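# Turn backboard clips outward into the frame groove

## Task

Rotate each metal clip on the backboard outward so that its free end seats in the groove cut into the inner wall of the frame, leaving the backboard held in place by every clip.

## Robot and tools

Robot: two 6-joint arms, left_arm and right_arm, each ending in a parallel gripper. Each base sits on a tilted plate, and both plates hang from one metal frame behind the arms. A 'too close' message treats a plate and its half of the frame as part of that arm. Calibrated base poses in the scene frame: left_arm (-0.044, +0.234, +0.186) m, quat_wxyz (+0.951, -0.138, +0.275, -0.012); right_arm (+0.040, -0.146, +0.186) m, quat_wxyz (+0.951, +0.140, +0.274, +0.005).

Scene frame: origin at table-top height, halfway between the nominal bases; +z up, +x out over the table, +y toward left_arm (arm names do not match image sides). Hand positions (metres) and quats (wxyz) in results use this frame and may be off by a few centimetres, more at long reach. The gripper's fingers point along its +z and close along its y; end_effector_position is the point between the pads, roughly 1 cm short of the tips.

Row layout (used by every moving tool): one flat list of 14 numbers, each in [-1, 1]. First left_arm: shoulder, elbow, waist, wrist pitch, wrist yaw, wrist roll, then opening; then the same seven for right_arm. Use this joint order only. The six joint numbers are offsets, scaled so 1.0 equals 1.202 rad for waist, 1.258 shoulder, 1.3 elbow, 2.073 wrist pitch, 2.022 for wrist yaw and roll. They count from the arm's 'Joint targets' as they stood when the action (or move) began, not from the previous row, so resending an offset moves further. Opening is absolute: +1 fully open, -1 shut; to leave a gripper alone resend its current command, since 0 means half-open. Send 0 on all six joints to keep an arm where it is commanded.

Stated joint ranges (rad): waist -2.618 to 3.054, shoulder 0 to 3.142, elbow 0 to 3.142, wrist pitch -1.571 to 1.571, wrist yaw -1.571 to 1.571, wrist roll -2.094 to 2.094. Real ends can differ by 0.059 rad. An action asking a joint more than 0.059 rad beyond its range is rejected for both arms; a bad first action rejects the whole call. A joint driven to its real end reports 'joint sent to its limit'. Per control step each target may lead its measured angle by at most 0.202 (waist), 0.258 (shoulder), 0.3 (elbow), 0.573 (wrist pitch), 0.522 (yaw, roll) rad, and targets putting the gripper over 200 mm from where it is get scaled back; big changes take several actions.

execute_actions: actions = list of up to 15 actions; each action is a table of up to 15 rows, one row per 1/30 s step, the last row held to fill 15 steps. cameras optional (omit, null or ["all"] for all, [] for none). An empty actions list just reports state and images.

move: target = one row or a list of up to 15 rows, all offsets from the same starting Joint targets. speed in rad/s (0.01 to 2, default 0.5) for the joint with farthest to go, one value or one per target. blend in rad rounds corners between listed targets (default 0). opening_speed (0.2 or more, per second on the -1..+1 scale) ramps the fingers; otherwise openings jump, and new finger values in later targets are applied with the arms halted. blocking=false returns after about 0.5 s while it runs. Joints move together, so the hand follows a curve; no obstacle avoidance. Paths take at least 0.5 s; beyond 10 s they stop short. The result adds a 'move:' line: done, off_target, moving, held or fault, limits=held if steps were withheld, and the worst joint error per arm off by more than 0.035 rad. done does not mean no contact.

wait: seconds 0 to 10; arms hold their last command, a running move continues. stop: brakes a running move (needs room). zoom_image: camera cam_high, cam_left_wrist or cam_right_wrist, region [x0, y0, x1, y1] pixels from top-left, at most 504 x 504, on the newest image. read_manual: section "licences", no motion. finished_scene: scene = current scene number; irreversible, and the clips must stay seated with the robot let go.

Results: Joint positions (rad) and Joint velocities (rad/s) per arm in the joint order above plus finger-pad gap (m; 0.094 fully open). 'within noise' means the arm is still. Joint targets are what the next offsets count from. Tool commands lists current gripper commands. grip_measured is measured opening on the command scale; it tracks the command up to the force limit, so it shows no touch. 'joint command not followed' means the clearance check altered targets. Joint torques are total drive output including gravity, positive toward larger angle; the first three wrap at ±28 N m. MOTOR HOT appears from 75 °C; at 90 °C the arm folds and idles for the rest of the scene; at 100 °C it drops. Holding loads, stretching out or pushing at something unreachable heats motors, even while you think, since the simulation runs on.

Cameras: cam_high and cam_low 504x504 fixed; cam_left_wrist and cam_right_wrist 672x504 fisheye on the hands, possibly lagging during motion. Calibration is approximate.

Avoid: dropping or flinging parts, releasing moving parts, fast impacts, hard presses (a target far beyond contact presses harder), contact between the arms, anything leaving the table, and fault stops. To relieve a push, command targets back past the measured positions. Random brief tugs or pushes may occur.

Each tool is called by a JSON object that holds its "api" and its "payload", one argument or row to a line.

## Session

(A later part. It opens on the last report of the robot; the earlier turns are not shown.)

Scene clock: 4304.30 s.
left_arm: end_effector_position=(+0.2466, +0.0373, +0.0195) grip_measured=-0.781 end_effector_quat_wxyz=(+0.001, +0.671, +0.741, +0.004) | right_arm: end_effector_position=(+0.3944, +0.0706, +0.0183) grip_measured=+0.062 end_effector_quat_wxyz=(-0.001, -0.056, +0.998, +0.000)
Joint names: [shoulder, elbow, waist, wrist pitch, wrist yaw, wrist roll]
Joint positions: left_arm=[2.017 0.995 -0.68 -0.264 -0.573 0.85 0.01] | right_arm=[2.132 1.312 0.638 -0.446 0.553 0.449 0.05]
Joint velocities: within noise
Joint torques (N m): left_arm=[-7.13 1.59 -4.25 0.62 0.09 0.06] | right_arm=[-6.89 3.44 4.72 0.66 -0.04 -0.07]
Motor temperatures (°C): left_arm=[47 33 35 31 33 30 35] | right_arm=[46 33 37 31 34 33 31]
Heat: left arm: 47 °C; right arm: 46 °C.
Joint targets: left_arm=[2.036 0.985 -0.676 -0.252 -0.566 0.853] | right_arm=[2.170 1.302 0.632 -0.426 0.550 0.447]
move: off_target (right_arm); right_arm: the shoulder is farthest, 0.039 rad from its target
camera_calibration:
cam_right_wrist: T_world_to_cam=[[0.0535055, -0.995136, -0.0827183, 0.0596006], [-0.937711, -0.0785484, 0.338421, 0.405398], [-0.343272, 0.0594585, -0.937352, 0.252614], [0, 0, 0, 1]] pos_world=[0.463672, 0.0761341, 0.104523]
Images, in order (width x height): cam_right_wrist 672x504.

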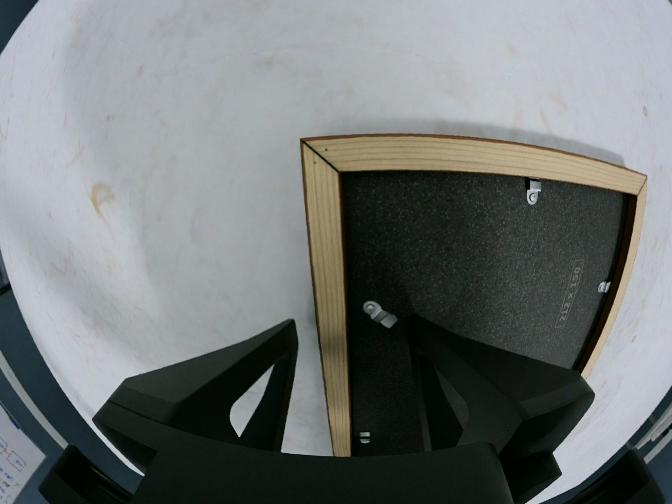

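{"api": "move", "payload": {
  "target": [0,0,0,0,0,0,-0.82,0,0,0,0,0,0,-0.5],
  "cameras": ["cam_right_wrist"],
  "opening_speed": 0.4
}}

{"api": "zoom_image", "payload": {
  "camera": "cam_right_wrist",
  "region": [250, 250, 450, 400]
}}

Scene clock: 4315.57 s.
left_arm: end_effector_position=(+0.2466, +0.0373, +0.0195) grip_measured=-0.781 end_effector_quat_wxyz=(+0.001, +0.671, +0.741, +0.004) | right_arm: end_effector_position=(+0.3948, +0.0733, +0.0183) grip_measured=-0.497 end_effector_quat_wxyz=(-0.001, -0.054, +0.999, +0.007)
Joint names: [shoulder, elbow, waist, wrist pitch, wrist yaw, wrist roll]
Joint positions: left_arm=[2.017 0.995 -0.68 -0.264 -0.573 0.85 0.01] | right_arm=[2.132 1.312 0.638 -0.438 0.542 0.449 0.024]
Joint velocities: within noise
Joint torques (N m): left_arm=[-7.1 1.61 -4.26 0.61 0.09 0.05] | right_arm=[-7.02 3.37 4.88 0.57 0.03 -0.06]
Motor temperatures (°C): left_arm=[47 33 35 31 33 30 35] | right_arm=[46 33 37 31 34 33 31]
Heat: left arm: 47 °C; right arm: 46 °C.
Joint targets: left_arm=[2.036 0.985 -0.676 -0.252 -0.566 0.853] | right_arm=[2.170 1.302 0.632 -0.426 0.550 0.447]
move: off_target (right_arm); right_arm: the shoulder is farthest, 0.038 rad from its target
camera_calibration:
cam_right_wrist: T_world_to_cam=[[0.0493254, -0.994192, -0.0956524, 0.0640004], [-0.93801, -0.0790077, 0.337484, 0.406204], [-0.343082, 0.0730764, -0.936459, 0.251544], [0, 0, 0, 1]] pos_world=[0.464167, 0.07734, 0.104595]
Images, in order (width x height): cam_right_wrist 672x504.

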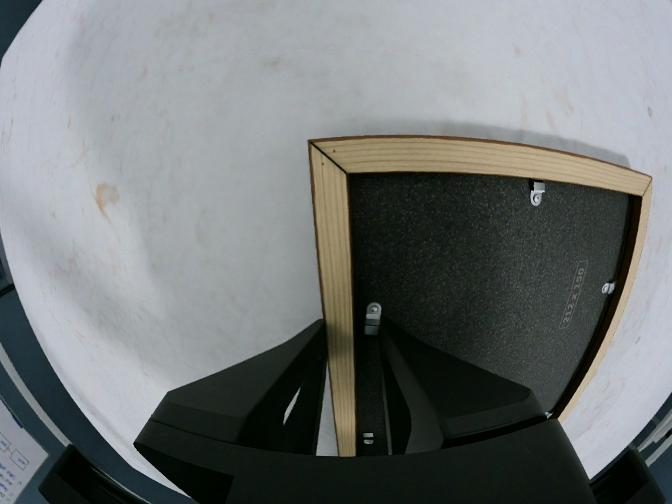

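Scaled by 2.520 from the camera's 672x504 image, which has a finer 960x720 frame.

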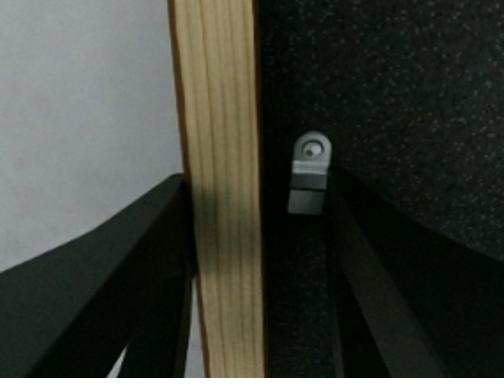

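{"api": "move", "payload": {
  "target": [0,0,0,0,0,0,-0.82,0,0,0,0,0,0,-0.62],
  "cameras": ["cam_right_wrist"],
  "opening_speed": 0.3
}}

{"api": "zoom_image", "payload": {
  "camera": "cam_right_wrist",
  "region": [250, 250, 450, 400]
}}

Scene clock: 4321.83 s.
left_arm: end_effector_position=(+0.2466, +0.0373, +0.0195) grip_measured=-0.781 end_effector_quat_wxyz=(+0.001, +0.671, +0.741, +0.004) | right_arm: end_effector_position=(+0.3946, +0.0758, +0.0182) grip_measured=-0.617 end_effector_quat_wxyz=(-0.002, -0.052, +0.999, +0.013)
Joint names: [shoulder, elbow, waist, wrist pitch, wrist yaw, wrist roll]
Joint positions: left_arm=[2.017 0.995 -0.68 -0.264 -0.573 0.85 0.01] | right_arm=[2.132 1.312 0.638 -0.432 0.529 0.449 0.018]
Joint velocities: within noise
Joint torques (N m): left_arm=[-7.12 1.58 -4.23 0.6 0.1 0.05] | right_arm=[-7.09 3.47 4.71 0.52 0.17 -0.02]
Motor temperatures (°C): left_arm=[47 33 35 31 33 30 35] | right_arm=[45 33 37 31 34 33 31]
Heat: left arm: 47 °C; right arm: 45 °C.
Joint targets: left_arm=[2.036 0.985 -0.676 -0.252 -0.566 0.853] | right_arm=[2.170 1.302 0.632 -0.426 0.550 0.447]
move: off_target (right_arm); right_arm: the shoulder is farthest, 0.038 rad from its target
camera_calibration:
cam_right_wrist: T_world_to_cam=[[0.0463436, -0.992982, -0.108811, 0.0679073], [-0.937284, -0.0808974, 0.33905, 0.406059], [-0.345473, 0.0862743, -0.934454, 0.251125], [0, 0, 0, 1]] pos_world=[0.464202, 0.0786141, 0.10438]
Images, in order (width x height): cam_right_wrist 672x504.

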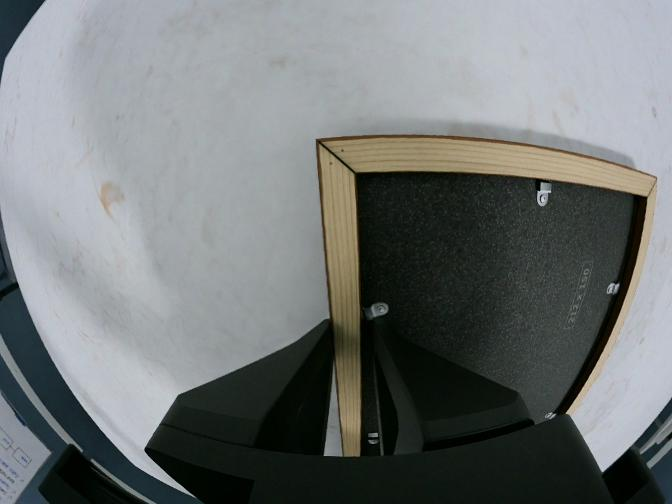

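Scaled by 2.520 from the camera's 672x504 image, which has a finer 960x720 frame.

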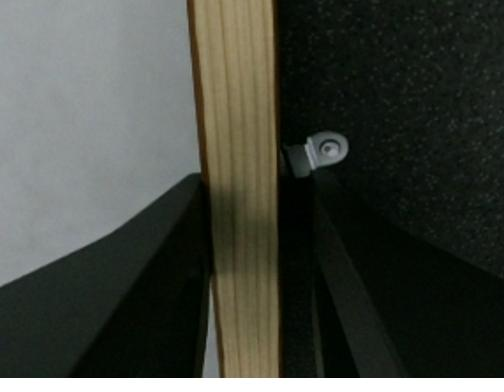

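{"api": "move", "payload": {
  "target": [0,0,0,0,0,0,-0.82,0,0,0,0,0,0,-0.71],
  "cameras": ["cam_right_wrist"],
  "opening_speed": 0.3
}}

{"api": "zoom_image", "payload": {
  "camera": "cam_right_wrist",
  "region": [310, 260, 430, 350]
}}

Scene clock: 4329.00 s.
left_arm: end_effector_position=(+0.2466, +0.0373, +0.0195) grip_measured=-0.781 end_effector_quat_wxyz=(+0.001, +0.671, +0.741, +0.004) | right_arm: end_effector_position=(+0.3944, +0.0779, +0.0182) grip_measured=-0.708 end_effector_quat_wxyz=(-0.003, -0.051, +0.999, +0.019)
Joint names: [shoulder, elbow, waist, wrist pitch, wrist yaw, wrist roll]
Joint positions: left_arm=[2.017 0.995 -0.68 -0.264 -0.573 0.85 0.01] | right_arm=[2.133 1.312 0.638 -0.428 0.519 0.449 0.014]
Joint velocities: within noise
Joint torques (N m): left_arm=[-7.1 1.61 -4.26 0.61 0.1 0.05] | right_arm=[-7.13 3.41 4.72 0.49 0.26 -0.04]
Motor temperatures (°C): left_arm=[47 33 35 31 33 30 35] | right_arm=[45 33 37 31 34 33 31]
Heat: left arm: 47 °C; right arm: 45 °C.
Joint targets: left_arm=[2.036 0.985 -0.676 -0.252 -0.566 0.853] | right_arm=[2.170 1.302 0.632 -0.426 0.550 0.447]
move: off_target (right_arm); right_arm: the shoulder is farthest, 0.037 rad from its target
camera_calibration:
cam_right_wrist: T_world_to_cam=[[0.0441848, -0.991909, -0.119009, 0.0708623], [-0.936603, -0.0825773, 0.340524, 0.405845], [-0.347596, 0.0964186, -0.932674, 0.250831], [0, 0, 0, 1]] pos_world=[0.464172, 0.0796177, 0.104177]
Images, in order (width x height): cam_right_wrist 672x504.

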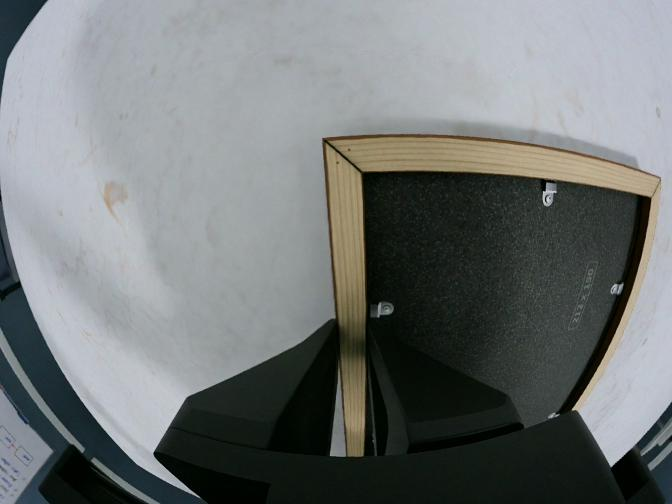

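Scaled by 4.200 from the camera's 672x504 image, which has a finer 960x720 frame.

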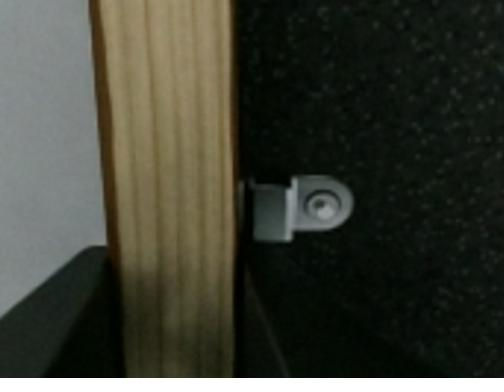

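{"api": "move", "payload": {
  "target": [
    [0,0,0,0,0,0,-0.5,0,0,0,0,0,0,-0.25],
    [-0.0751,0.0065,-0.0466,-0.0675,-0.0069,-0.0277,-0.5,-0.0994,0.01,0.0441,-0.055,0.0099,0.0213,-0.25],
    [-0.4976,-0.2962,-0.1448,-0.163,-0.0168,-0.05,-0.5,-0.0994,0.01,0.0441,-0.055,0.0099,0.0213,-0.25]
  ],
  "cameras": ["cam_right_wrist","cam_high"],
  "speed": 0.5,
  "opening_speed": 1.0
}}

{"api": "zoom_image", "payload": {
  "camera": "cam_right_wrist",
  "region": [270, 230, 470, 450]
}}

Scene clock: 4362.20 s.
left_arm: end_effector_position=(+0.1732, +0.1167, +0.1178) grip_measured=-0.503 end_effector_quat_wxyz=(+0.002, +0.704, +0.710, -0.005) | right_arm: end_effector_position=(+0.3993, +0.0670, +0.0459) grip_measured=-0.252 end_effector_quat_wxyz=(+0.003, -0.050, +0.999, +0.003)
Joint names: [shoulder, elbow, waist, wrist pitch, wrist yaw, wrist roll]
Joint positions: left_arm=[1.422 0.612 -0.836 -0.573 -0.592 0.761 0.023] | right_arm=[2.059 1.312 0.663 -0.522 0.56 0.482 0.035]
Joint velocities: within noise
Joint torques (N m): left_arm=[-5.44 2.65 -3.62 0.34 0 -0.07] | right_arm=[-11.73 4.78 6.83 0.32 0.08 0.09]
Motor temperatures (°C): left_arm=[47 33 35 31 33 30 35] | right_arm=[46 33 37 31 34 33 31]
Heat: left arm: 47 °C; right arm: 46 °C.
Joint targets: left_arm=[1.409 0.600 -0.850 -0.590 -0.600 0.752] | right_arm=[2.045 1.315 0.685 -0.540 0.570 0.490]
move: done
camera_calibration:
cam_right_wrist: T_world_to_cam=[[0.043883, -0.995141, -0.0881423, 0.0620786], [-0.941156, -0.0707739, 0.330479, 0.401643], [-0.335112, 0.0684532, -0.939688, 0.276633], [0, 0, 0, 1]] pos_world=[0.467987, 0.0712663, 0.132686]
Images, in order (width x height): cam_high 504x504, cam_right_wrist 672x504.

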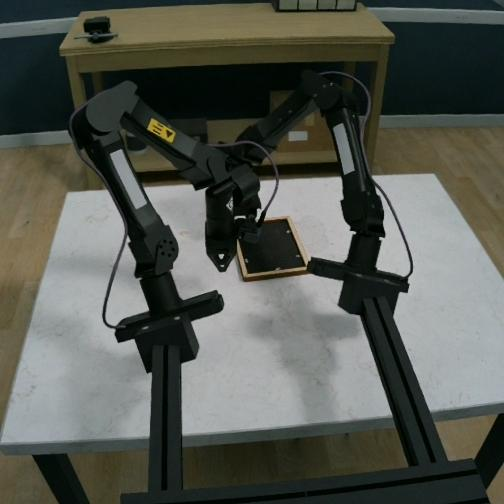

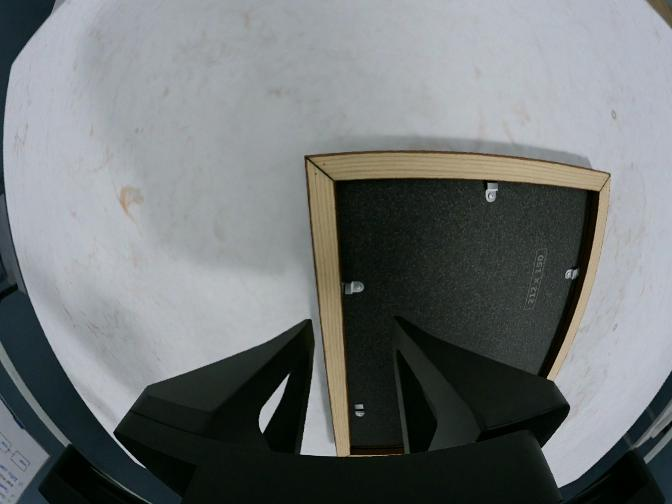

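Scaled by 2.291 from the camera's 672x504 image, which has a finer 960x720 frame.

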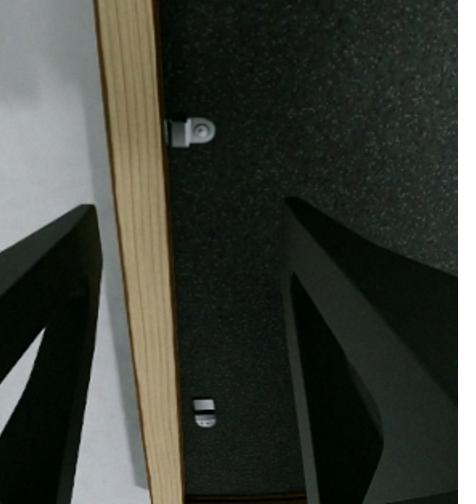

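{"api": "move", "payload": {
  "target": [
    [0,0,0,0,0,0,-0.5,-0.0318,0.0023,0.0208,-0.0289,0.003,0.0099,-0.25],
    [0,0,0,0,0,0,-0.5,-0.0803,-0.2562,0.1048,0.0627,0.0138,0.0781,-0.25]
  ],
  "cameras": ["cam_right_wrist"],
  "speed": 0.4
}}

{"api": "zoom_image", "payload": {
  "camera": "cam_right_wrist",
  "region": [270, 210, 470, 410]
}}

Scene clock: 4422.93 s.
left_arm: end_effector_position=(+0.1732, +0.1169, +0.1178) grip_measured=-0.503 end_effector_quat_wxyz=(+0.002, +0.704, +0.710, -0.004) | right_arm: end_effector_position=(+0.3061, +0.0570, +0.0527) grip_measured=-0.252 end_effector_quat_wxyz=(-0.016, -0.059, +0.998, -0.008)
Joint names: [shoulder, elbow, waist, wrist pitch, wrist yaw, wrist roll]
Joint positions: left_arm=[1.422 0.612 -0.836 -0.574 -0.594 0.76 0.023] | right_arm=[1.966 0.992 0.789 -0.426 0.586 0.639 0.035]
Joint velocities: within noise
Joint torques (N m): left_arm=[-5.42 2.62 -3.63 0.33 -0.03 -0.07] | right_arm=[-10.36 3.14 6.22 0.55 0.11 0.1]
Motor temperatures (°C): left_arm=[45 33 34 31 33 30 33] | right_arm=[47 33 39 31 34 33 31]
Heat: left arm: 45 °C; right arm: 47 °C.
Joint targets: left_arm=[1.409 0.600 -0.850 -0.590 -0.600 0.752] | right_arm=[1.944 0.982 0.811 -0.410 0.598 0.648]
move: done
camera_calibration:
cam_right_wrist: T_world_to_cam=[[0.0580569, -0.996166, -0.0654445, 0.0513365], [-0.927247, -0.0780993, 0.366214, 0.30521], [-0.369921, 0.039422, -0.928226, 0.264168], [0, 0, 0, 1]] pos_world=[0.377746, 0.0645623, 0.136795]
Images, in order (width x height): cam_right_wrist 672x504.

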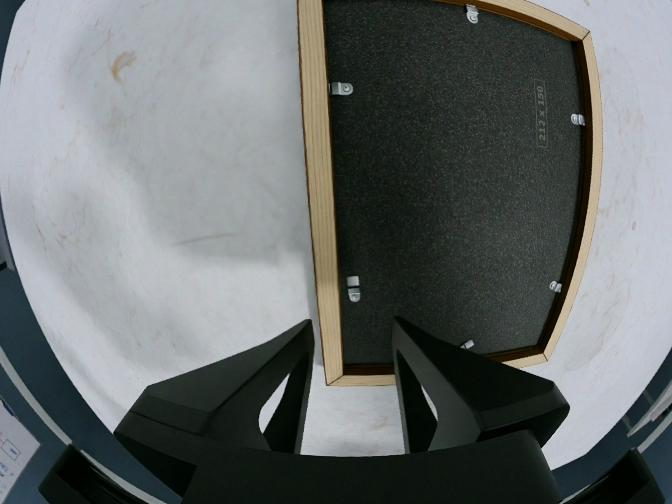

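Scaled by 2.520 from the camera's 672x504 image, which has a finer 960x720 frame.

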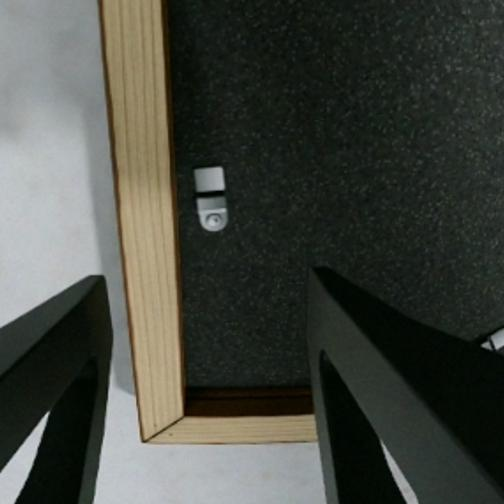

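{"api": "move", "payload": {
  "target": [0,0,0,0,0,0,-0.5,0.0926,-0.0027,-0.0595,0.0717,-0.0095,-0.0394,-0.25],
  "cameras": ["cam_right_wrist"],
  "speed": 0.2
}}

{"api": "zoom_image", "payload": {
  "camera": "cam_right_wrist",
  "region": [270, 230, 430, 390]
}}

Scene clock: 4438.07 s.
left_arm: end_effector_position=(+0.1732, +0.1169, +0.1178) grip_measured=-0.503 end_effector_quat_wxyz=(+0.002, +0.704, +0.710, -0.004) | right_arm: end_effector_position=(+0.3154, +0.0654, +0.0270) grip_measured=-0.252 end_effector_quat_wxyz=(+0.002, -0.053, +0.999, +0.002)
Joint names: [shoulder, elbow, waist, wrist pitch, wrist yaw, wrist roll]
Joint positions: left_arm=[1.422 0.612 -0.836 -0.574 -0.594 0.76 0.023] | right_arm=[2.04 0.992 0.749 -0.276 0.583 0.577 0.035]
Joint velocities: within noise
Joint torques (N m): left_arm=[-5.39 2.67 -3.62 0.33 -0.02 -0.05] | right_arm=[-6.63 2.61 3.93 0.6 -0.03 -0.15]
Motor temperatures (°C): left_arm=[45 33 34 31 33 30 33] | right_arm=[49 33 39 31 34 33 31]
Heat: left arm: 45 °C; right arm: 49 °C.
Joint targets: left_arm=[1.409 0.600 -0.850 -0.590 -0.600 0.752] | right_arm=[2.061 0.979 0.739 -0.261 0.579 0.568]
move: done
camera_calibration:
cam_right_wrist: T_world_to_cam=[[0.0479677, -0.995084, -0.086644, 0.061236], [-0.940359, -0.0742363, 0.331985, 0.328693], [-0.336785, 0.0655519, -0.939297, 0.231563], [0, 0, 0, 1]] pos_world=[0.384139, 0.0701565, 0.113691]
Images, in order (width x height): cam_right_wrist 672x504.

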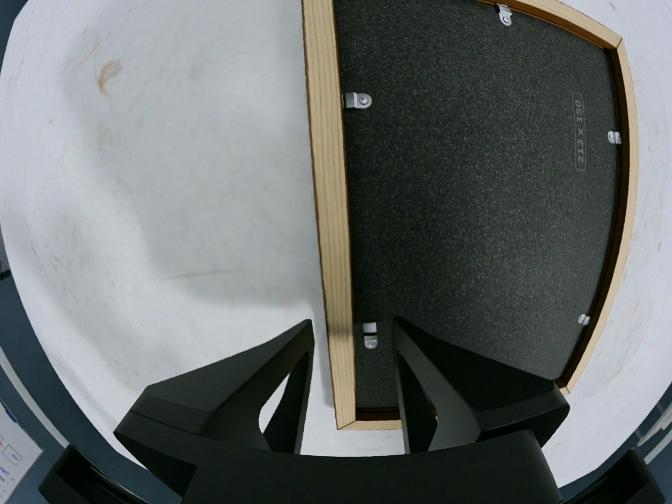

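Scaled by 3.150 from the camera's 672x504 image, which has a finer 960x720 frame.

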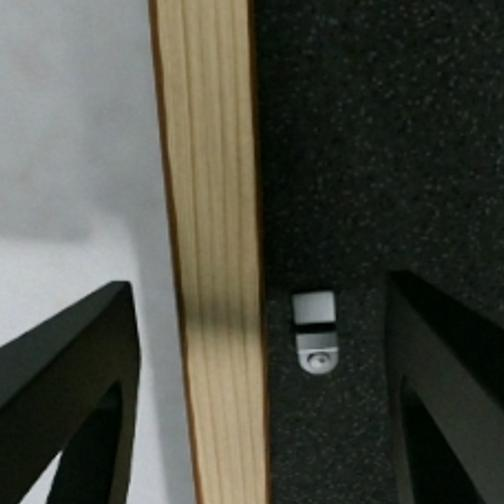

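{"api": "move", "payload": {
  "target": [0,0,0,0,0,0,-0.5,0.0225,-0.003,-0.0127,0.0175,-0.0017,-0.0088,-0.25],
  "cameras": ["cam_right_wrist"],
  "speed": 0.1
}}

{"api": "zoom_image", "payload": {
  "camera": "cam_right_wrist",
  "region": [270, 230, 430, 390]
}}

Scene clock: 4450.53 s.
left_arm: end_effector_position=(+0.1732, +0.1169, +0.1178) grip_measured=-0.503 end_effector_quat_wxyz=(+0.002, +0.704, +0.710, -0.004) | right_arm: end_effector_position=(+0.3141, +0.0651, +0.0180) grip_measured=-0.252 end_effector_quat_wxyz=(+0.001, -0.055, +0.999, +0.001)
Joint names: [shoulder, elbow, waist, wrist pitch, wrist yaw, wrist roll]
Joint positions: left_arm=[1.422 0.612 -0.836 -0.574 -0.594 0.76 0.023] | right_arm=[2.065 0.99 0.736 -0.244 0.581 0.559 0.035]
Joint velocities: within noise
Joint torques (N m): left_arm=[-5.45 2.62 -3.64 0.33 -0.03 -0.06] | right_arm=[-6.48 2.1 4.05 0.62 -0.08 -0.11]
Motor temperatures (°C): left_arm=[45 33 34 31 33 30 32] | right_arm=[48 33 38 31 34 33 31]
Heat: left arm: 45 °C; right arm: 48 °C.
Joint targets: left_arm=[1.409 0.600 -0.850 -0.590 -0.600 0.752] | right_arm=[2.089 0.975 0.724 -0.225 0.575 0.550]
move: done
camera_calibration:
cam_right_wrist: T_world_to_cam=[[0.0517956, -0.995085, -0.0843955, 0.0589352], [-0.939418, -0.0772221, 0.333962, 0.330352], [-0.338837, 0.061985, -0.938801, 0.223604], [0, 0, 0, 1]] pos_world=[0.383052, 0.0702959, 0.104569]
Images, in order (width x height): cam_right_wrist 672x504.

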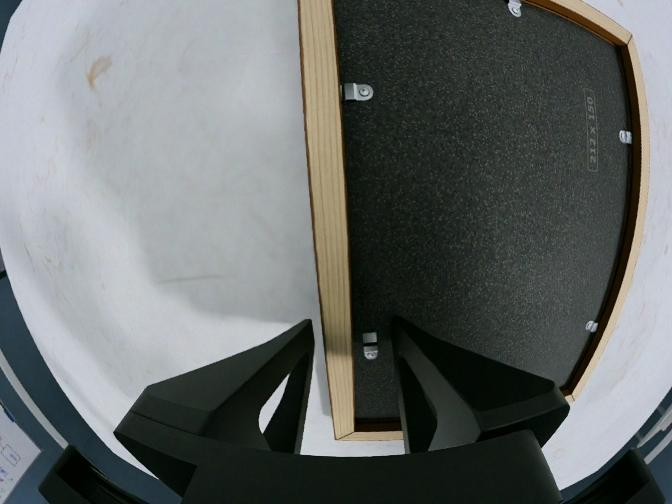

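Scaled by 3.150 from the camera's 672x504 image, which has a finer 960x720 frame.

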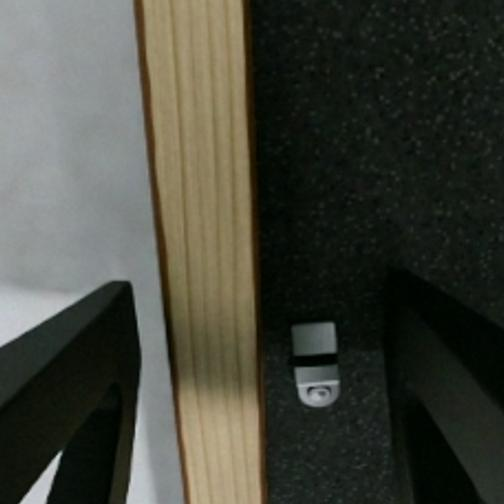

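{"api": "move", "payload": {
  "target": [0,0,0,0,0,0,-0.5,0.004,-0.006,0,-0.003,0,0,-0.25],
  "cameras": ["cam_right_wrist"],
  "speed": 0.1
}}

{"api": "zoom_image", "payload": {
  "camera": "cam_right_wrist",
  "region": [270, 230, 430, 390]
}}

Scene clock: 4456.93 s.
left_arm: end_effector_position=(+0.1732, +0.1169, +0.1178) grip_measured=-0.503 end_effector_quat_wxyz=(+0.002, +0.704, +0.710, -0.004) | right_arm: end_effector_position=(+0.3137, +0.0650, +0.0178) grip_measured=-0.252 end_effector_quat_wxyz=(+0.002, -0.055, +0.998, +0.001)
Joint names: [shoulder, elbow, waist, wrist pitch, wrist yaw, wrist roll]
Joint positions: left_arm=[1.422 0.612 -0.836 -0.574 -0.594 0.76 0.023] | right_arm=[2.065 0.987 0.736 -0.241 0.581 0.558 0.035]
Joint velocities: within noise
Joint torques (N m): left_arm=[-5.44 2.65 -3.62 0.32 -0.03 -0.05] | right_arm=[-6 1.74 3.97 0.52 -0.07 -0.1]
Motor temperatures (°C): left_arm=[45 33 34 31 33 30 32] | right_arm=[47 33 37 31 34 33 31]
Heat: left arm: 45 °C; right arm: 47 °C.
Joint targets: left_arm=[1.409 0.600 -0.850 -0.590 -0.600 0.752] | right_arm=[2.094 0.967 0.724 -0.231 0.575 0.550]
move: done
camera_calibration:
cam_right_wrist: T_world_to_cam=[[0.0525602, -0.995014, -0.0847606, 0.0585678], [-0.93953, -0.0780351, 0.333459, 0.330111], [-0.338411, 0.0621085, -0.938947, 0.223076], [0, 0, 0, 1]] pos_world=[0.382562, 0.0701812, 0.104342]
Images, in order (width x height): cam_right_wrist 672x504.

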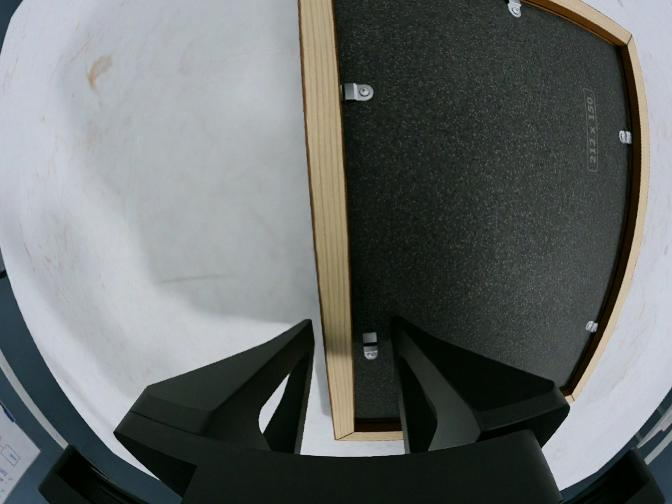

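Scaled by 3.150 from the camera's 672x504 image, which has a finer 960x720 frame.

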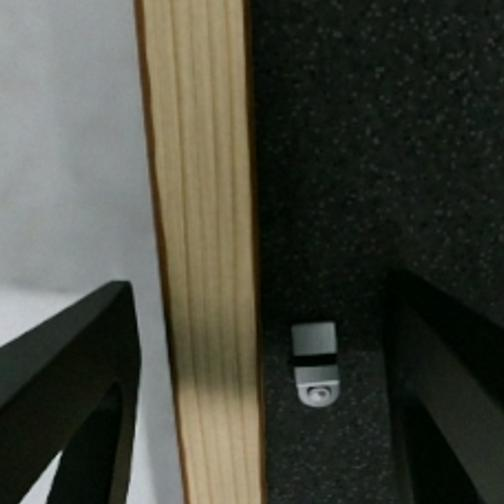

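{"api": "move", "payload": {
  "target": [0,0,0,0,0,0,-0.5,0,0,0,0,0,0,-0.62],
  "cameras": ["cam_right_wrist"],
  "opening_speed": 0.3
}}

{"api": "zoom_image", "payload": {
  "camera": "cam_right_wrist",
  "region": [270, 230, 430, 390]
}}

Scene clock: 4466.50 s.
left_arm: end_effector_position=(+0.1732, +0.1170, +0.1178) grip_measured=-0.503 end_effector_quat_wxyz=(+0.002, +0.704, +0.710, -0.004) | right_arm: end_effector_position=(+0.3135, +0.0684, +0.0177) grip_measured=-0.618 end_effector_quat_wxyz=(+0.001, -0.053, +0.999, +0.010)
Joint names: [shoulder, elbow, waist, wrist pitch, wrist yaw, wrist roll]
Joint positions: left_arm=[1.422 0.612 -0.836 -0.574 -0.594 0.76 0.023] | right_arm=[2.065 0.986 0.736 -0.23 0.565 0.557 0.018]
Joint velocities: within noise
Joint torques (N m): left_arm=[-5.44 2.65 -3.6 0.32 -0.02 -0.06] | right_arm=[-6.17 1.88 3.9 0.44 0.09 -0.12]
Motor temperatures (°C): left_arm=[45 33 34 31 33 30 32] | right_arm=[46 33 37 31 34 33 31]
Heat: left arm: 45 °C; right arm: 46 °C.
Joint targets: left_arm=[1.409 0.600 -0.850 -0.590 -0.600 0.752] | right_arm=[2.094 0.967 0.724 -0.231 0.575 0.550]
move: done
camera_calibration:
cam_right_wrist: T_world_to_cam=[[0.0477609, -0.993641, -0.101967, 0.0636577], [-0.938913, -0.0794922, 0.334848, 0.330086], [-0.340825, 0.0797452, -0.936739, 0.222238], [0, 0, 0, 1]] pos_world=[0.382626, 0.0717698, 0.104141]
Images, in order (width x height): cam_right_wrist 672x504.

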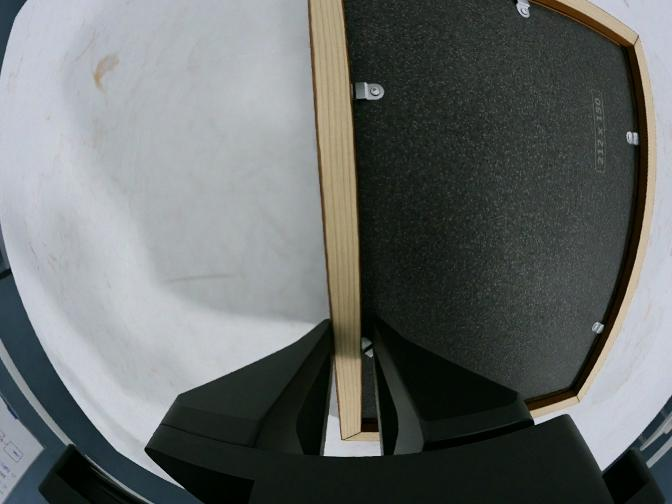

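Scaled by 3.150 from the camera's 672x504 image, which has a finer 960x720 frame.

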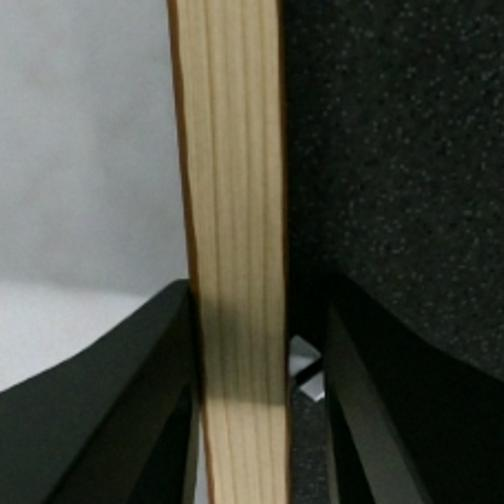

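{"api": "move", "payload": {
  "target": [0,0,0,0,0,0,-0.5,0,0,0,0,0,0,-0.71],
  "opening_speed": 0.4,
  "cameras": ["cam_right_wrist"]
}}

{"api": "zoom_image", "payload": {
  "camera": "cam_right_wrist",
  "region": [270, 230, 430, 390]
}}

Scene clock: 4533.57 s.
left_arm: end_effector_position=(+0.1732, +0.1170, +0.1178) grip_measured=-0.503 end_effector_quat_wxyz=(+0.002, +0.704, +0.710, -0.004) | right_arm: end_effector_position=(+0.3133, +0.0705, +0.0177) grip_measured=-0.708 end_effector_quat_wxyz=(+0.000, -0.051, +0.999, +0.015)
Joint names: [shoulder, elbow, waist, wrist pitch, wrist yaw, wrist roll]
Joint positions: left_arm=[1.422 0.612 -0.836 -0.574 -0.594 0.76 0.023] | right_arm=[2.065 0.986 0.736 -0.224 0.555 0.557 0.014]
Joint velocities: within noise
Joint torques (N m): left_arm=[-5.45 2.63 -3.64 0.32 -0.02 -0.07] | right_arm=[-6.09 1.81 3.89 0.42 0.13 -0.11]
Motor temperatures (°C): left_arm=[45 33 34 31 33 30 31] | right_arm=[44 33 36 31 34 33 31]
Heat: left arm: 45 °C; right arm: 44 °C.
Joint targets: left_arm=[1.409 0.600 -0.850 -0.590 -0.600 0.752] | right_arm=[2.094 0.967 0.724 -0.231 0.575 0.550]
move: done
camera_calibration:
cam_right_wrist: T_world_to_cam=[[0.0450968, -0.992615, -0.112617, 0.0667292], [-0.938238, -0.0807953, 0.336424, 0.329946], [-0.343038, 0.0904898, -0.934953, 0.221971], [0, 0, 0, 1]] pos_world=[0.382703, 0.0728084, 0.104045]
Images, in order (width x height): cam_right_wrist 672x504.

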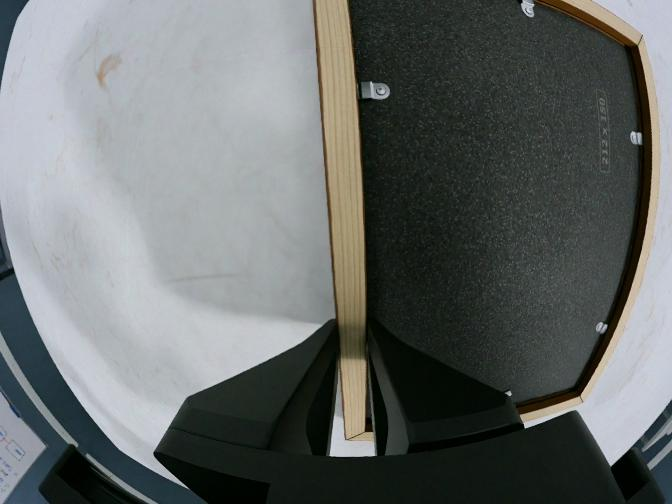

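Scaled by 3.150 from the camera's 672x504 image, which has a finer 960x720 frame.

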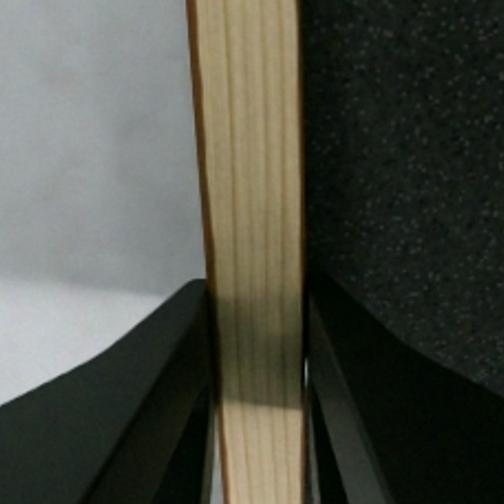

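{"api": "move", "payload": {
  "target": [0,0,0,0,0,0,-0.5,0,0,0,0,0,0,-0.25],
  "opening_speed": 0.6,
  "cameras": ["cam_right_wrist"]
}}

{"api": "zoom_image", "payload": {
  "camera": "cam_right_wrist",
  "region": [290, 300, 450, 460]
}}

Scene clock: 4539.27 s.
left_arm: end_effector_position=(+0.1732, +0.1170, +0.1178) grip_measured=-0.503 end_effector_quat_wxyz=(+0.002, +0.704, +0.710, -0.004) | right_arm: end_effector_position=(+0.3131, +0.0717, +0.0178) grip_measured=-0.252 end_effector_quat_wxyz=(-0.001, -0.051, +0.999, +0.018)
Joint names: [shoulder, elbow, waist, wrist pitch, wrist yaw, wrist roll]
Joint positions: left_arm=[1.422 0.612 -0.836 -0.574 -0.594 0.76 0.023] | right_arm=[2.065 0.986 0.736 -0.222 0.55 0.557 0.035]
Joint velocities: within noise
Joint torques (N m): left_arm=[-5.46 2.62 -3.62 0.33 -0.03 -0.05] | right_arm=[-6.22 1.98 3.85 0.41 0.24 -0.08]
Motor temperatures (°C): left_arm=[45 33 34 31 33 30 31] | right_arm=[44 33 36 31 34 33 31]
Heat: left arm: 45 °C; right arm: 44 °C.
Joint targets: left_arm=[1.409 0.600 -0.850 -0.590 -0.600 0.752] | right_arm=[2.094 0.967 0.724 -0.231 0.575 0.550]
move: done
camera_calibration:
cam_right_wrist: T_world_to_cam=[[0.0440597, -0.992005, -0.118258, 0.068306], [-0.937744, -0.0818878, 0.337536, 0.329692], [-0.344521, 0.0960242, -0.933855, 0.221932], [0, 0, 0, 1]] pos_world=[0.382617, 0.0734468, 0.104047]
Images, in order (width x height): cam_right_wrist 672x504.

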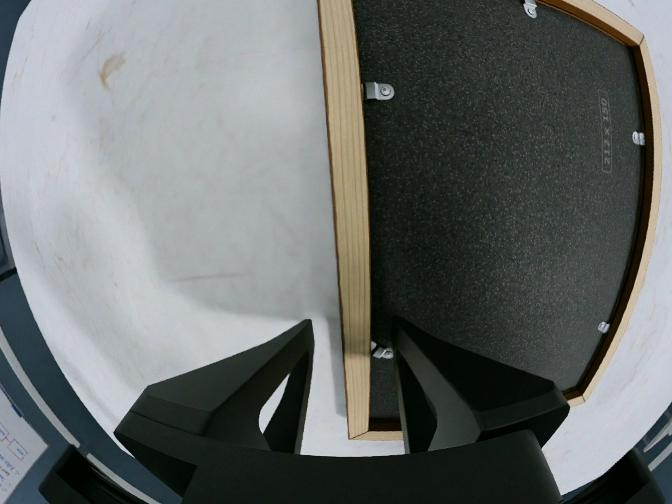

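Scaled by 3.150 from the camera's 672x504 image, which has a finer 960x720 frame.

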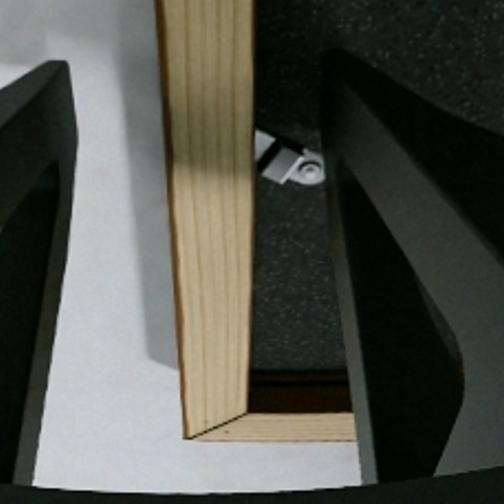

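{"api": "move", "payload": {
  "target": [
    [0,0,0,0,0,0,-0.5,-0.0652,-0.0048,0.0424,-0.0584,0.0058,0.0294,-0.15],
    [0,0,0,0,0,0,-0.5,-0.018,-0.0056,0.013,-0.014,0.002,0.009,-0.15],
    [0,0,0,0,0,0,-0.5,-0.0017,-0.0056,0.0034,0.0021,0.0006,0.0021,-0.15]
  ],
  "speed": [0.3,0.2,0.06],
  "cameras": ["cam_right_wrist"]
}}

{"api": "zoom_image", "payload": {
  "camera": "cam_right_wrist",
  "region": [290, 300, 450, 460]
}}

Scene clock: 4595.43 s.
left_arm: end_effector_position=(+0.1732, +0.1170, +0.1178) grip_measured=-0.503 end_effector_quat_wxyz=(+0.002, +0.704, +0.710, -0.004) | right_arm: end_effector_position=(+0.3036, +0.0623, +0.0182) grip_measured=-0.152 end_effector_quat_wxyz=(-0.009, -0.063, +0.998, -0.001)
Joint names: [shoulder, elbow, waist, wrist pitch, wrist yaw, wrist roll]
Joint positions: left_arm=[1.422 0.612 -0.836 -0.574 -0.594 0.76 0.023] | right_arm=[2.062 0.97 0.743 -0.256 0.573 0.565 0.04]
Joint velocities: within noise
Joint torques (N m): left_arm=[-5.46 2.63 -3.62 0.33 -0.02 -0.04] | right_arm=[-5.98 2.55 3.79 0.67 0.04 -0.1]
Motor temperatures (°C): left_arm=[44 33 34 31 33 30 31] | right_arm=[43 32 36 31 34 33 31]
Heat: left arm: 44 °C; right arm: 43 °C.
Joint targets: left_arm=[1.409 0.600 -0.850 -0.590 -0.600 0.752] | right_arm=[2.092 0.960 0.728 -0.227 0.577 0.554]
move: done
camera_calibration:
cam_right_wrist: T_world_to_cam=[[0.0661716, -0.994586, -0.0801233, 0.0521951], [-0.93073, -0.0904686, 0.35434, 0.318037], [-0.35967, 0.0511259, -0.931678, 0.22726], [0, 0, 0, 1]] pos_world=[0.374291, 0.069066, 0.103222]
Images, in order (width x height): cam_right_wrist 672x504.

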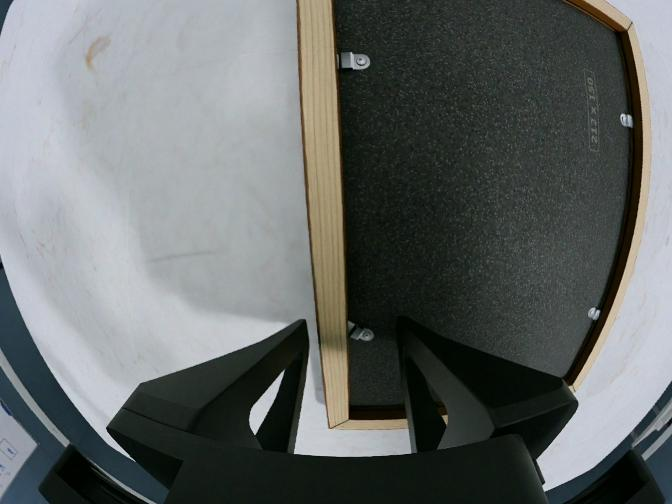

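Scaled by 3.150 from the camera's 672x504 image, which has a finer 960x720 frame.

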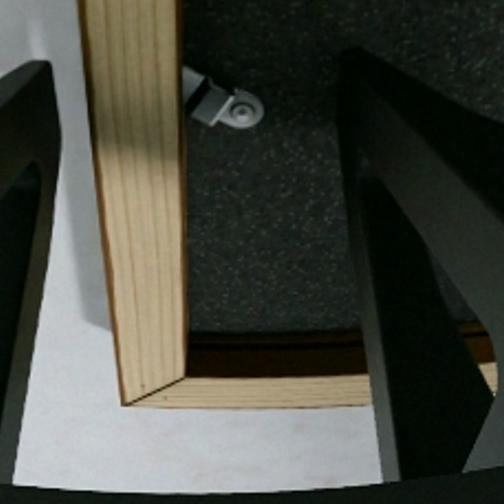

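{"api": "move", "payload": {
  "target": [
    [0,0,0,0,0,0,-0.5,-0.0652,0.0346,0.0424,-0.0579,0.0059,0.0292,-0.15],
    [0,0,0,0,0,0,-0.5,-0.018,0.0069,0.012,-0.01,0.0,0.009,-0.15],
    [0,0,0,0,0,0,-0.5,0.0008,0.0069,-0.0025,0.0106,-0.0035,-0.002,-0.15]
  ],
  "speed": [0.3,0.2,0.06],
  "cameras": ["cam_right_wrist"]
}}

{"api": "zoom_image", "payload": {
  "camera": "cam_right_wrist",
  "region": [290, 300, 450, 460]
}}

Scene clock: 4613.57 s.
left_arm: end_effector_position=(+0.1732, +0.1170, +0.1178) grip_measured=-0.503 end_effector_quat_wxyz=(+0.002, +0.704, +0.710, -0.004) | right_arm: end_effector_position=(+0.3111, +0.0665, +0.0183) grip_measured=-0.152 end_effector_quat_wxyz=(+0.001, -0.056, +0.998, +0.005)
Joint names: [shoulder, elbow, waist, wrist pitch, wrist yaw, wrist roll]
Joint positions: left_arm=[1.422 0.612 -0.836 -0.574 -0.594 0.76 0.023] | right_arm=[2.064 0.98 0.741 -0.234 0.575 0.56 0.04]
Joint velocities: within noise
Joint torques (N m): left_arm=[-5.41 2.65 -3.63 0.33 -0.02 -0.06] | right_arm=[-6 2.39 3.71 0.71 -0.04 -0.09]
Motor temperatures (°C): left_arm=[44 33 34 31 33 30 31] | right_arm=[44 32 36 31 34 33 31]
Heat: left arm: 44 °C; right arm: 44 °C.
Joint targets: left_arm=[1.409 0.600 -0.850 -0.590 -0.600 0.752] | right_arm=[2.093 0.969 0.725 -0.205 0.570 0.550]
move: done
camera_calibration:
cam_right_wrist: T_world_to_cam=[[0.0537615, -0.994308, -0.091984, 0.0599871], [-0.938915, -0.081694, 0.334314, 0.327703], [-0.339925, 0.0683919, -0.937962, 0.222662], [0, 0, 0, 1]] pos_world=[0.380148, 0.0711888, 0.104811]
Images, in order (width x height): cam_right_wrist 672x504.

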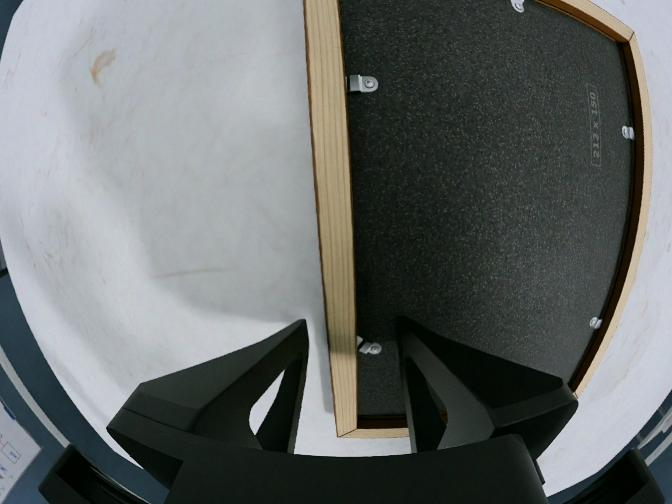

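Scaled by 3.150 from the camera's 672x504 image, which has a finer 960x720 frame.

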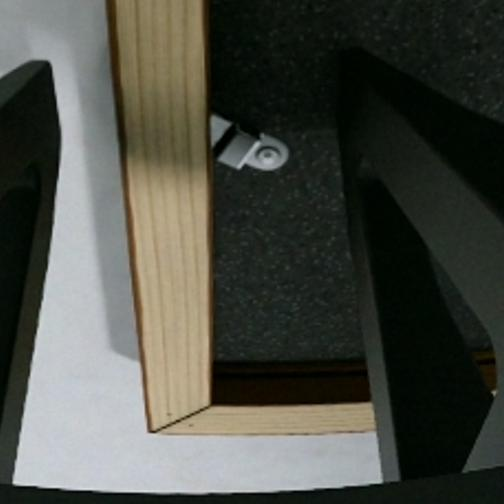

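{"api": "move", "payload": {
  "target": [0,0,0,0,0,0,-0.5,0,0,0,0,0,0,-0.45],
  "opening_speed": 0.4,
  "cameras": ["cam_right_wrist"]
}}

{"api": "zoom_image", "payload": {
  "camera": "cam_right_wrist",
  "region": [290, 280, 450, 440]
}}

Scene clock: 4621.27 s.
left_arm: end_effector_position=(+0.1732, +0.1170, +0.1178) grip_measured=-0.503 end_effector_quat_wxyz=(+0.002, +0.704, +0.710, -0.004) | right_arm: end_effector_position=(+0.3128, +0.0676, +0.0182) grip_measured=-0.448 end_effector_quat_wxyz=(+0.004, -0.054, +0.999, +0.007)
Joint names: [shoulder, elbow, waist, wrist pitch, wrist yaw, wrist roll]
Joint positions: left_arm=[1.422 0.612 -0.836 -0.574 -0.594 0.76 0.023] | right_arm=[2.064 0.98 0.74 -0.225 0.575 0.559 0.026]
Joint velocities: within noise
Joint torques (N m): left_arm=[-5.45 2.62 -3.64 0.33 -0.01 -0.07] | right_arm=[-6.04 2.62 3.55 0.63 -0.05 -0.11]
Motor temperatures (°C): left_arm=[44 33 34 31 33 30 31] | right_arm=[43 32 36 31 34 33 31]
Heat: left arm: 44 °C; right arm: 43 °C.
Joint targets: left_arm=[1.409 0.600 -0.850 -0.590 -0.600 0.752] | right_arm=[2.093 0.969 0.725 -0.205 0.569 0.550]
move: done
camera_calibration:
cam_right_wrist: T_world_to_cam=[[0.0505657, -0.994063, -0.0963461, 0.0620123], [-0.941056, -0.0797293, 0.328719, 0.330003], [-0.334449, 0.0740452, -0.9395, 0.220966], [0, 0, 0, 1]] pos_world=[0.381318, 0.0715935, 0.105094]
Images, in order (width x height): cam_right_wrist 672x504.

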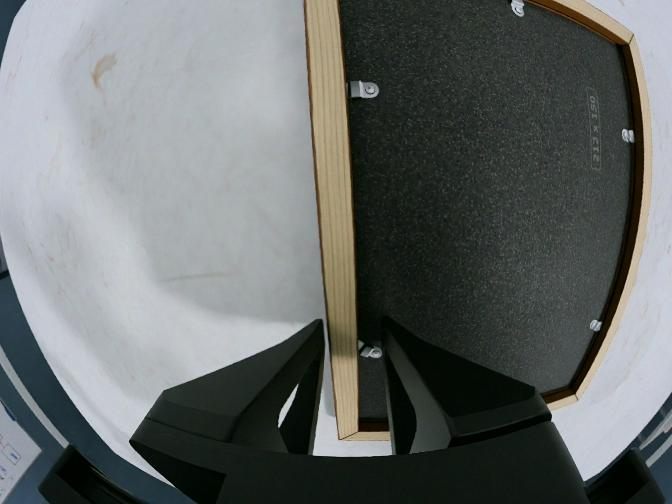

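Scaled by 3.150 from the camera's 672x504 image, which has a finer 960x720 frame.

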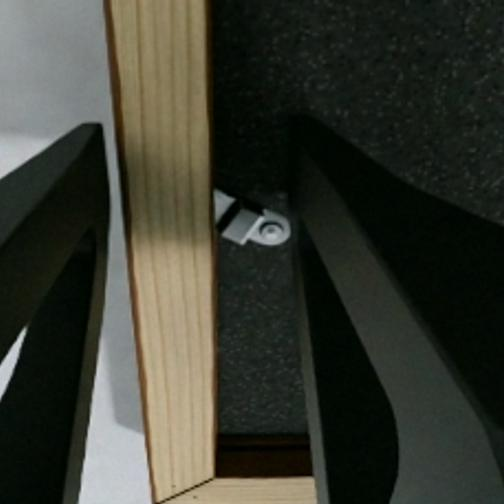

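{"api": "move", "payload": {
  "target": [0,0,0,0,0,0,-0.5,0,0,0,-0.018,0,0,-0.5],
  "opening_speed": 0.3,
  "cameras": ["cam_right_wrist"]
}}

{"api": "zoom_image", "payload": {
  "camera": "cam_right_wrist",
  "region": [290, 280, 450, 440]
}}

Scene clock: 4631.30 s.
left_arm: end_effector_position=(+0.1732, +0.1170, +0.1178) grip_measured=-0.503 end_effector_quat_wxyz=(+0.002, +0.704, +0.710, -0.004) | right_arm: end_effector_position=(+0.3128, +0.0676, +0.0182) grip_measured=-0.498 end_effector_quat_wxyz=(+0.004, -0.054, +0.999, +0.007)
Joint names: [shoulder, elbow, waist, wrist pitch, wrist yaw, wrist roll]
Joint positions: left_arm=[1.422 0.612 -0.836 -0.574 -0.594 0.76 0.023] | right_arm=[2.064 0.98 0.74 -0.225 0.575 0.559 0.024]
Joint velocities: within noise
Joint torques (N m): left_arm=[-5.44 2.63 -3.63 0.33 -0.02 -0.06] | right_arm=[-5.94 2.51 3.67 0.28 -0.06 -0.11]
Motor temperatures (°C): left_arm=[44 33 34 31 33 30 31] | right_arm=[43 32 36 31 34 33 31]
Heat: left arm: 44 °C; right arm: 43 °C.
Joint targets: left_arm=[1.409 0.600 -0.850 -0.590 -0.600 0.752] | right_arm=[2.093 0.969 0.725 -0.242 0.569 0.550]
move: done
camera_calibration:
cam_right_wrist: T_world_to_cam=[[0.0505657, -0.994063, -0.0963461, 0.0620123], [-0.941056, -0.0797293, 0.328719, 0.330003], [-0.334449, 0.0740452, -0.9395, 0.220966], [0, 0, 0, 1]] pos_world=[0.381318, 0.0715935, 0.105094]
Images, in order (width x height): cam_right_wrist 672x504.

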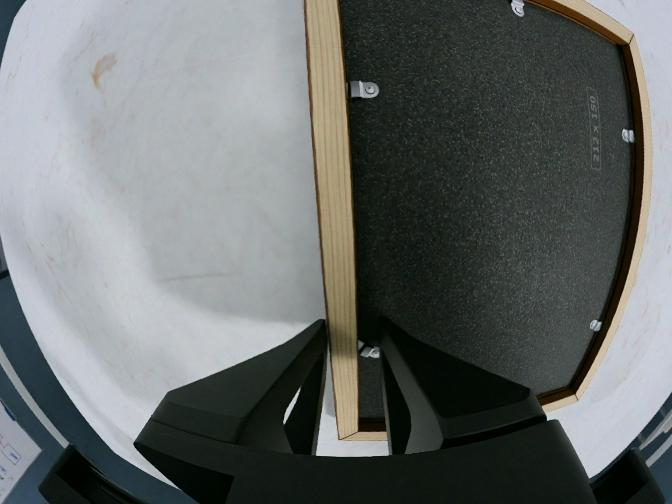

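Scaled by 3.150 from the camera's 672x504 image, which has a finer 960x720 frame.

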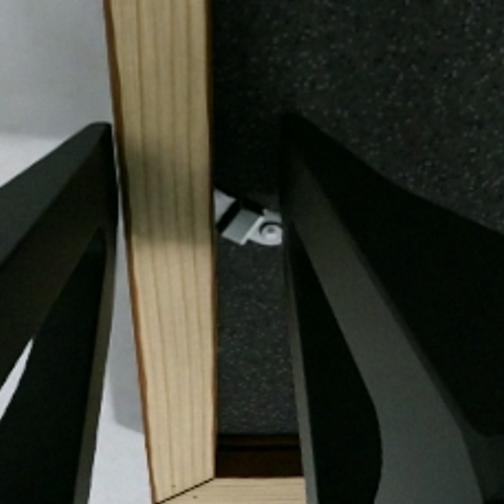

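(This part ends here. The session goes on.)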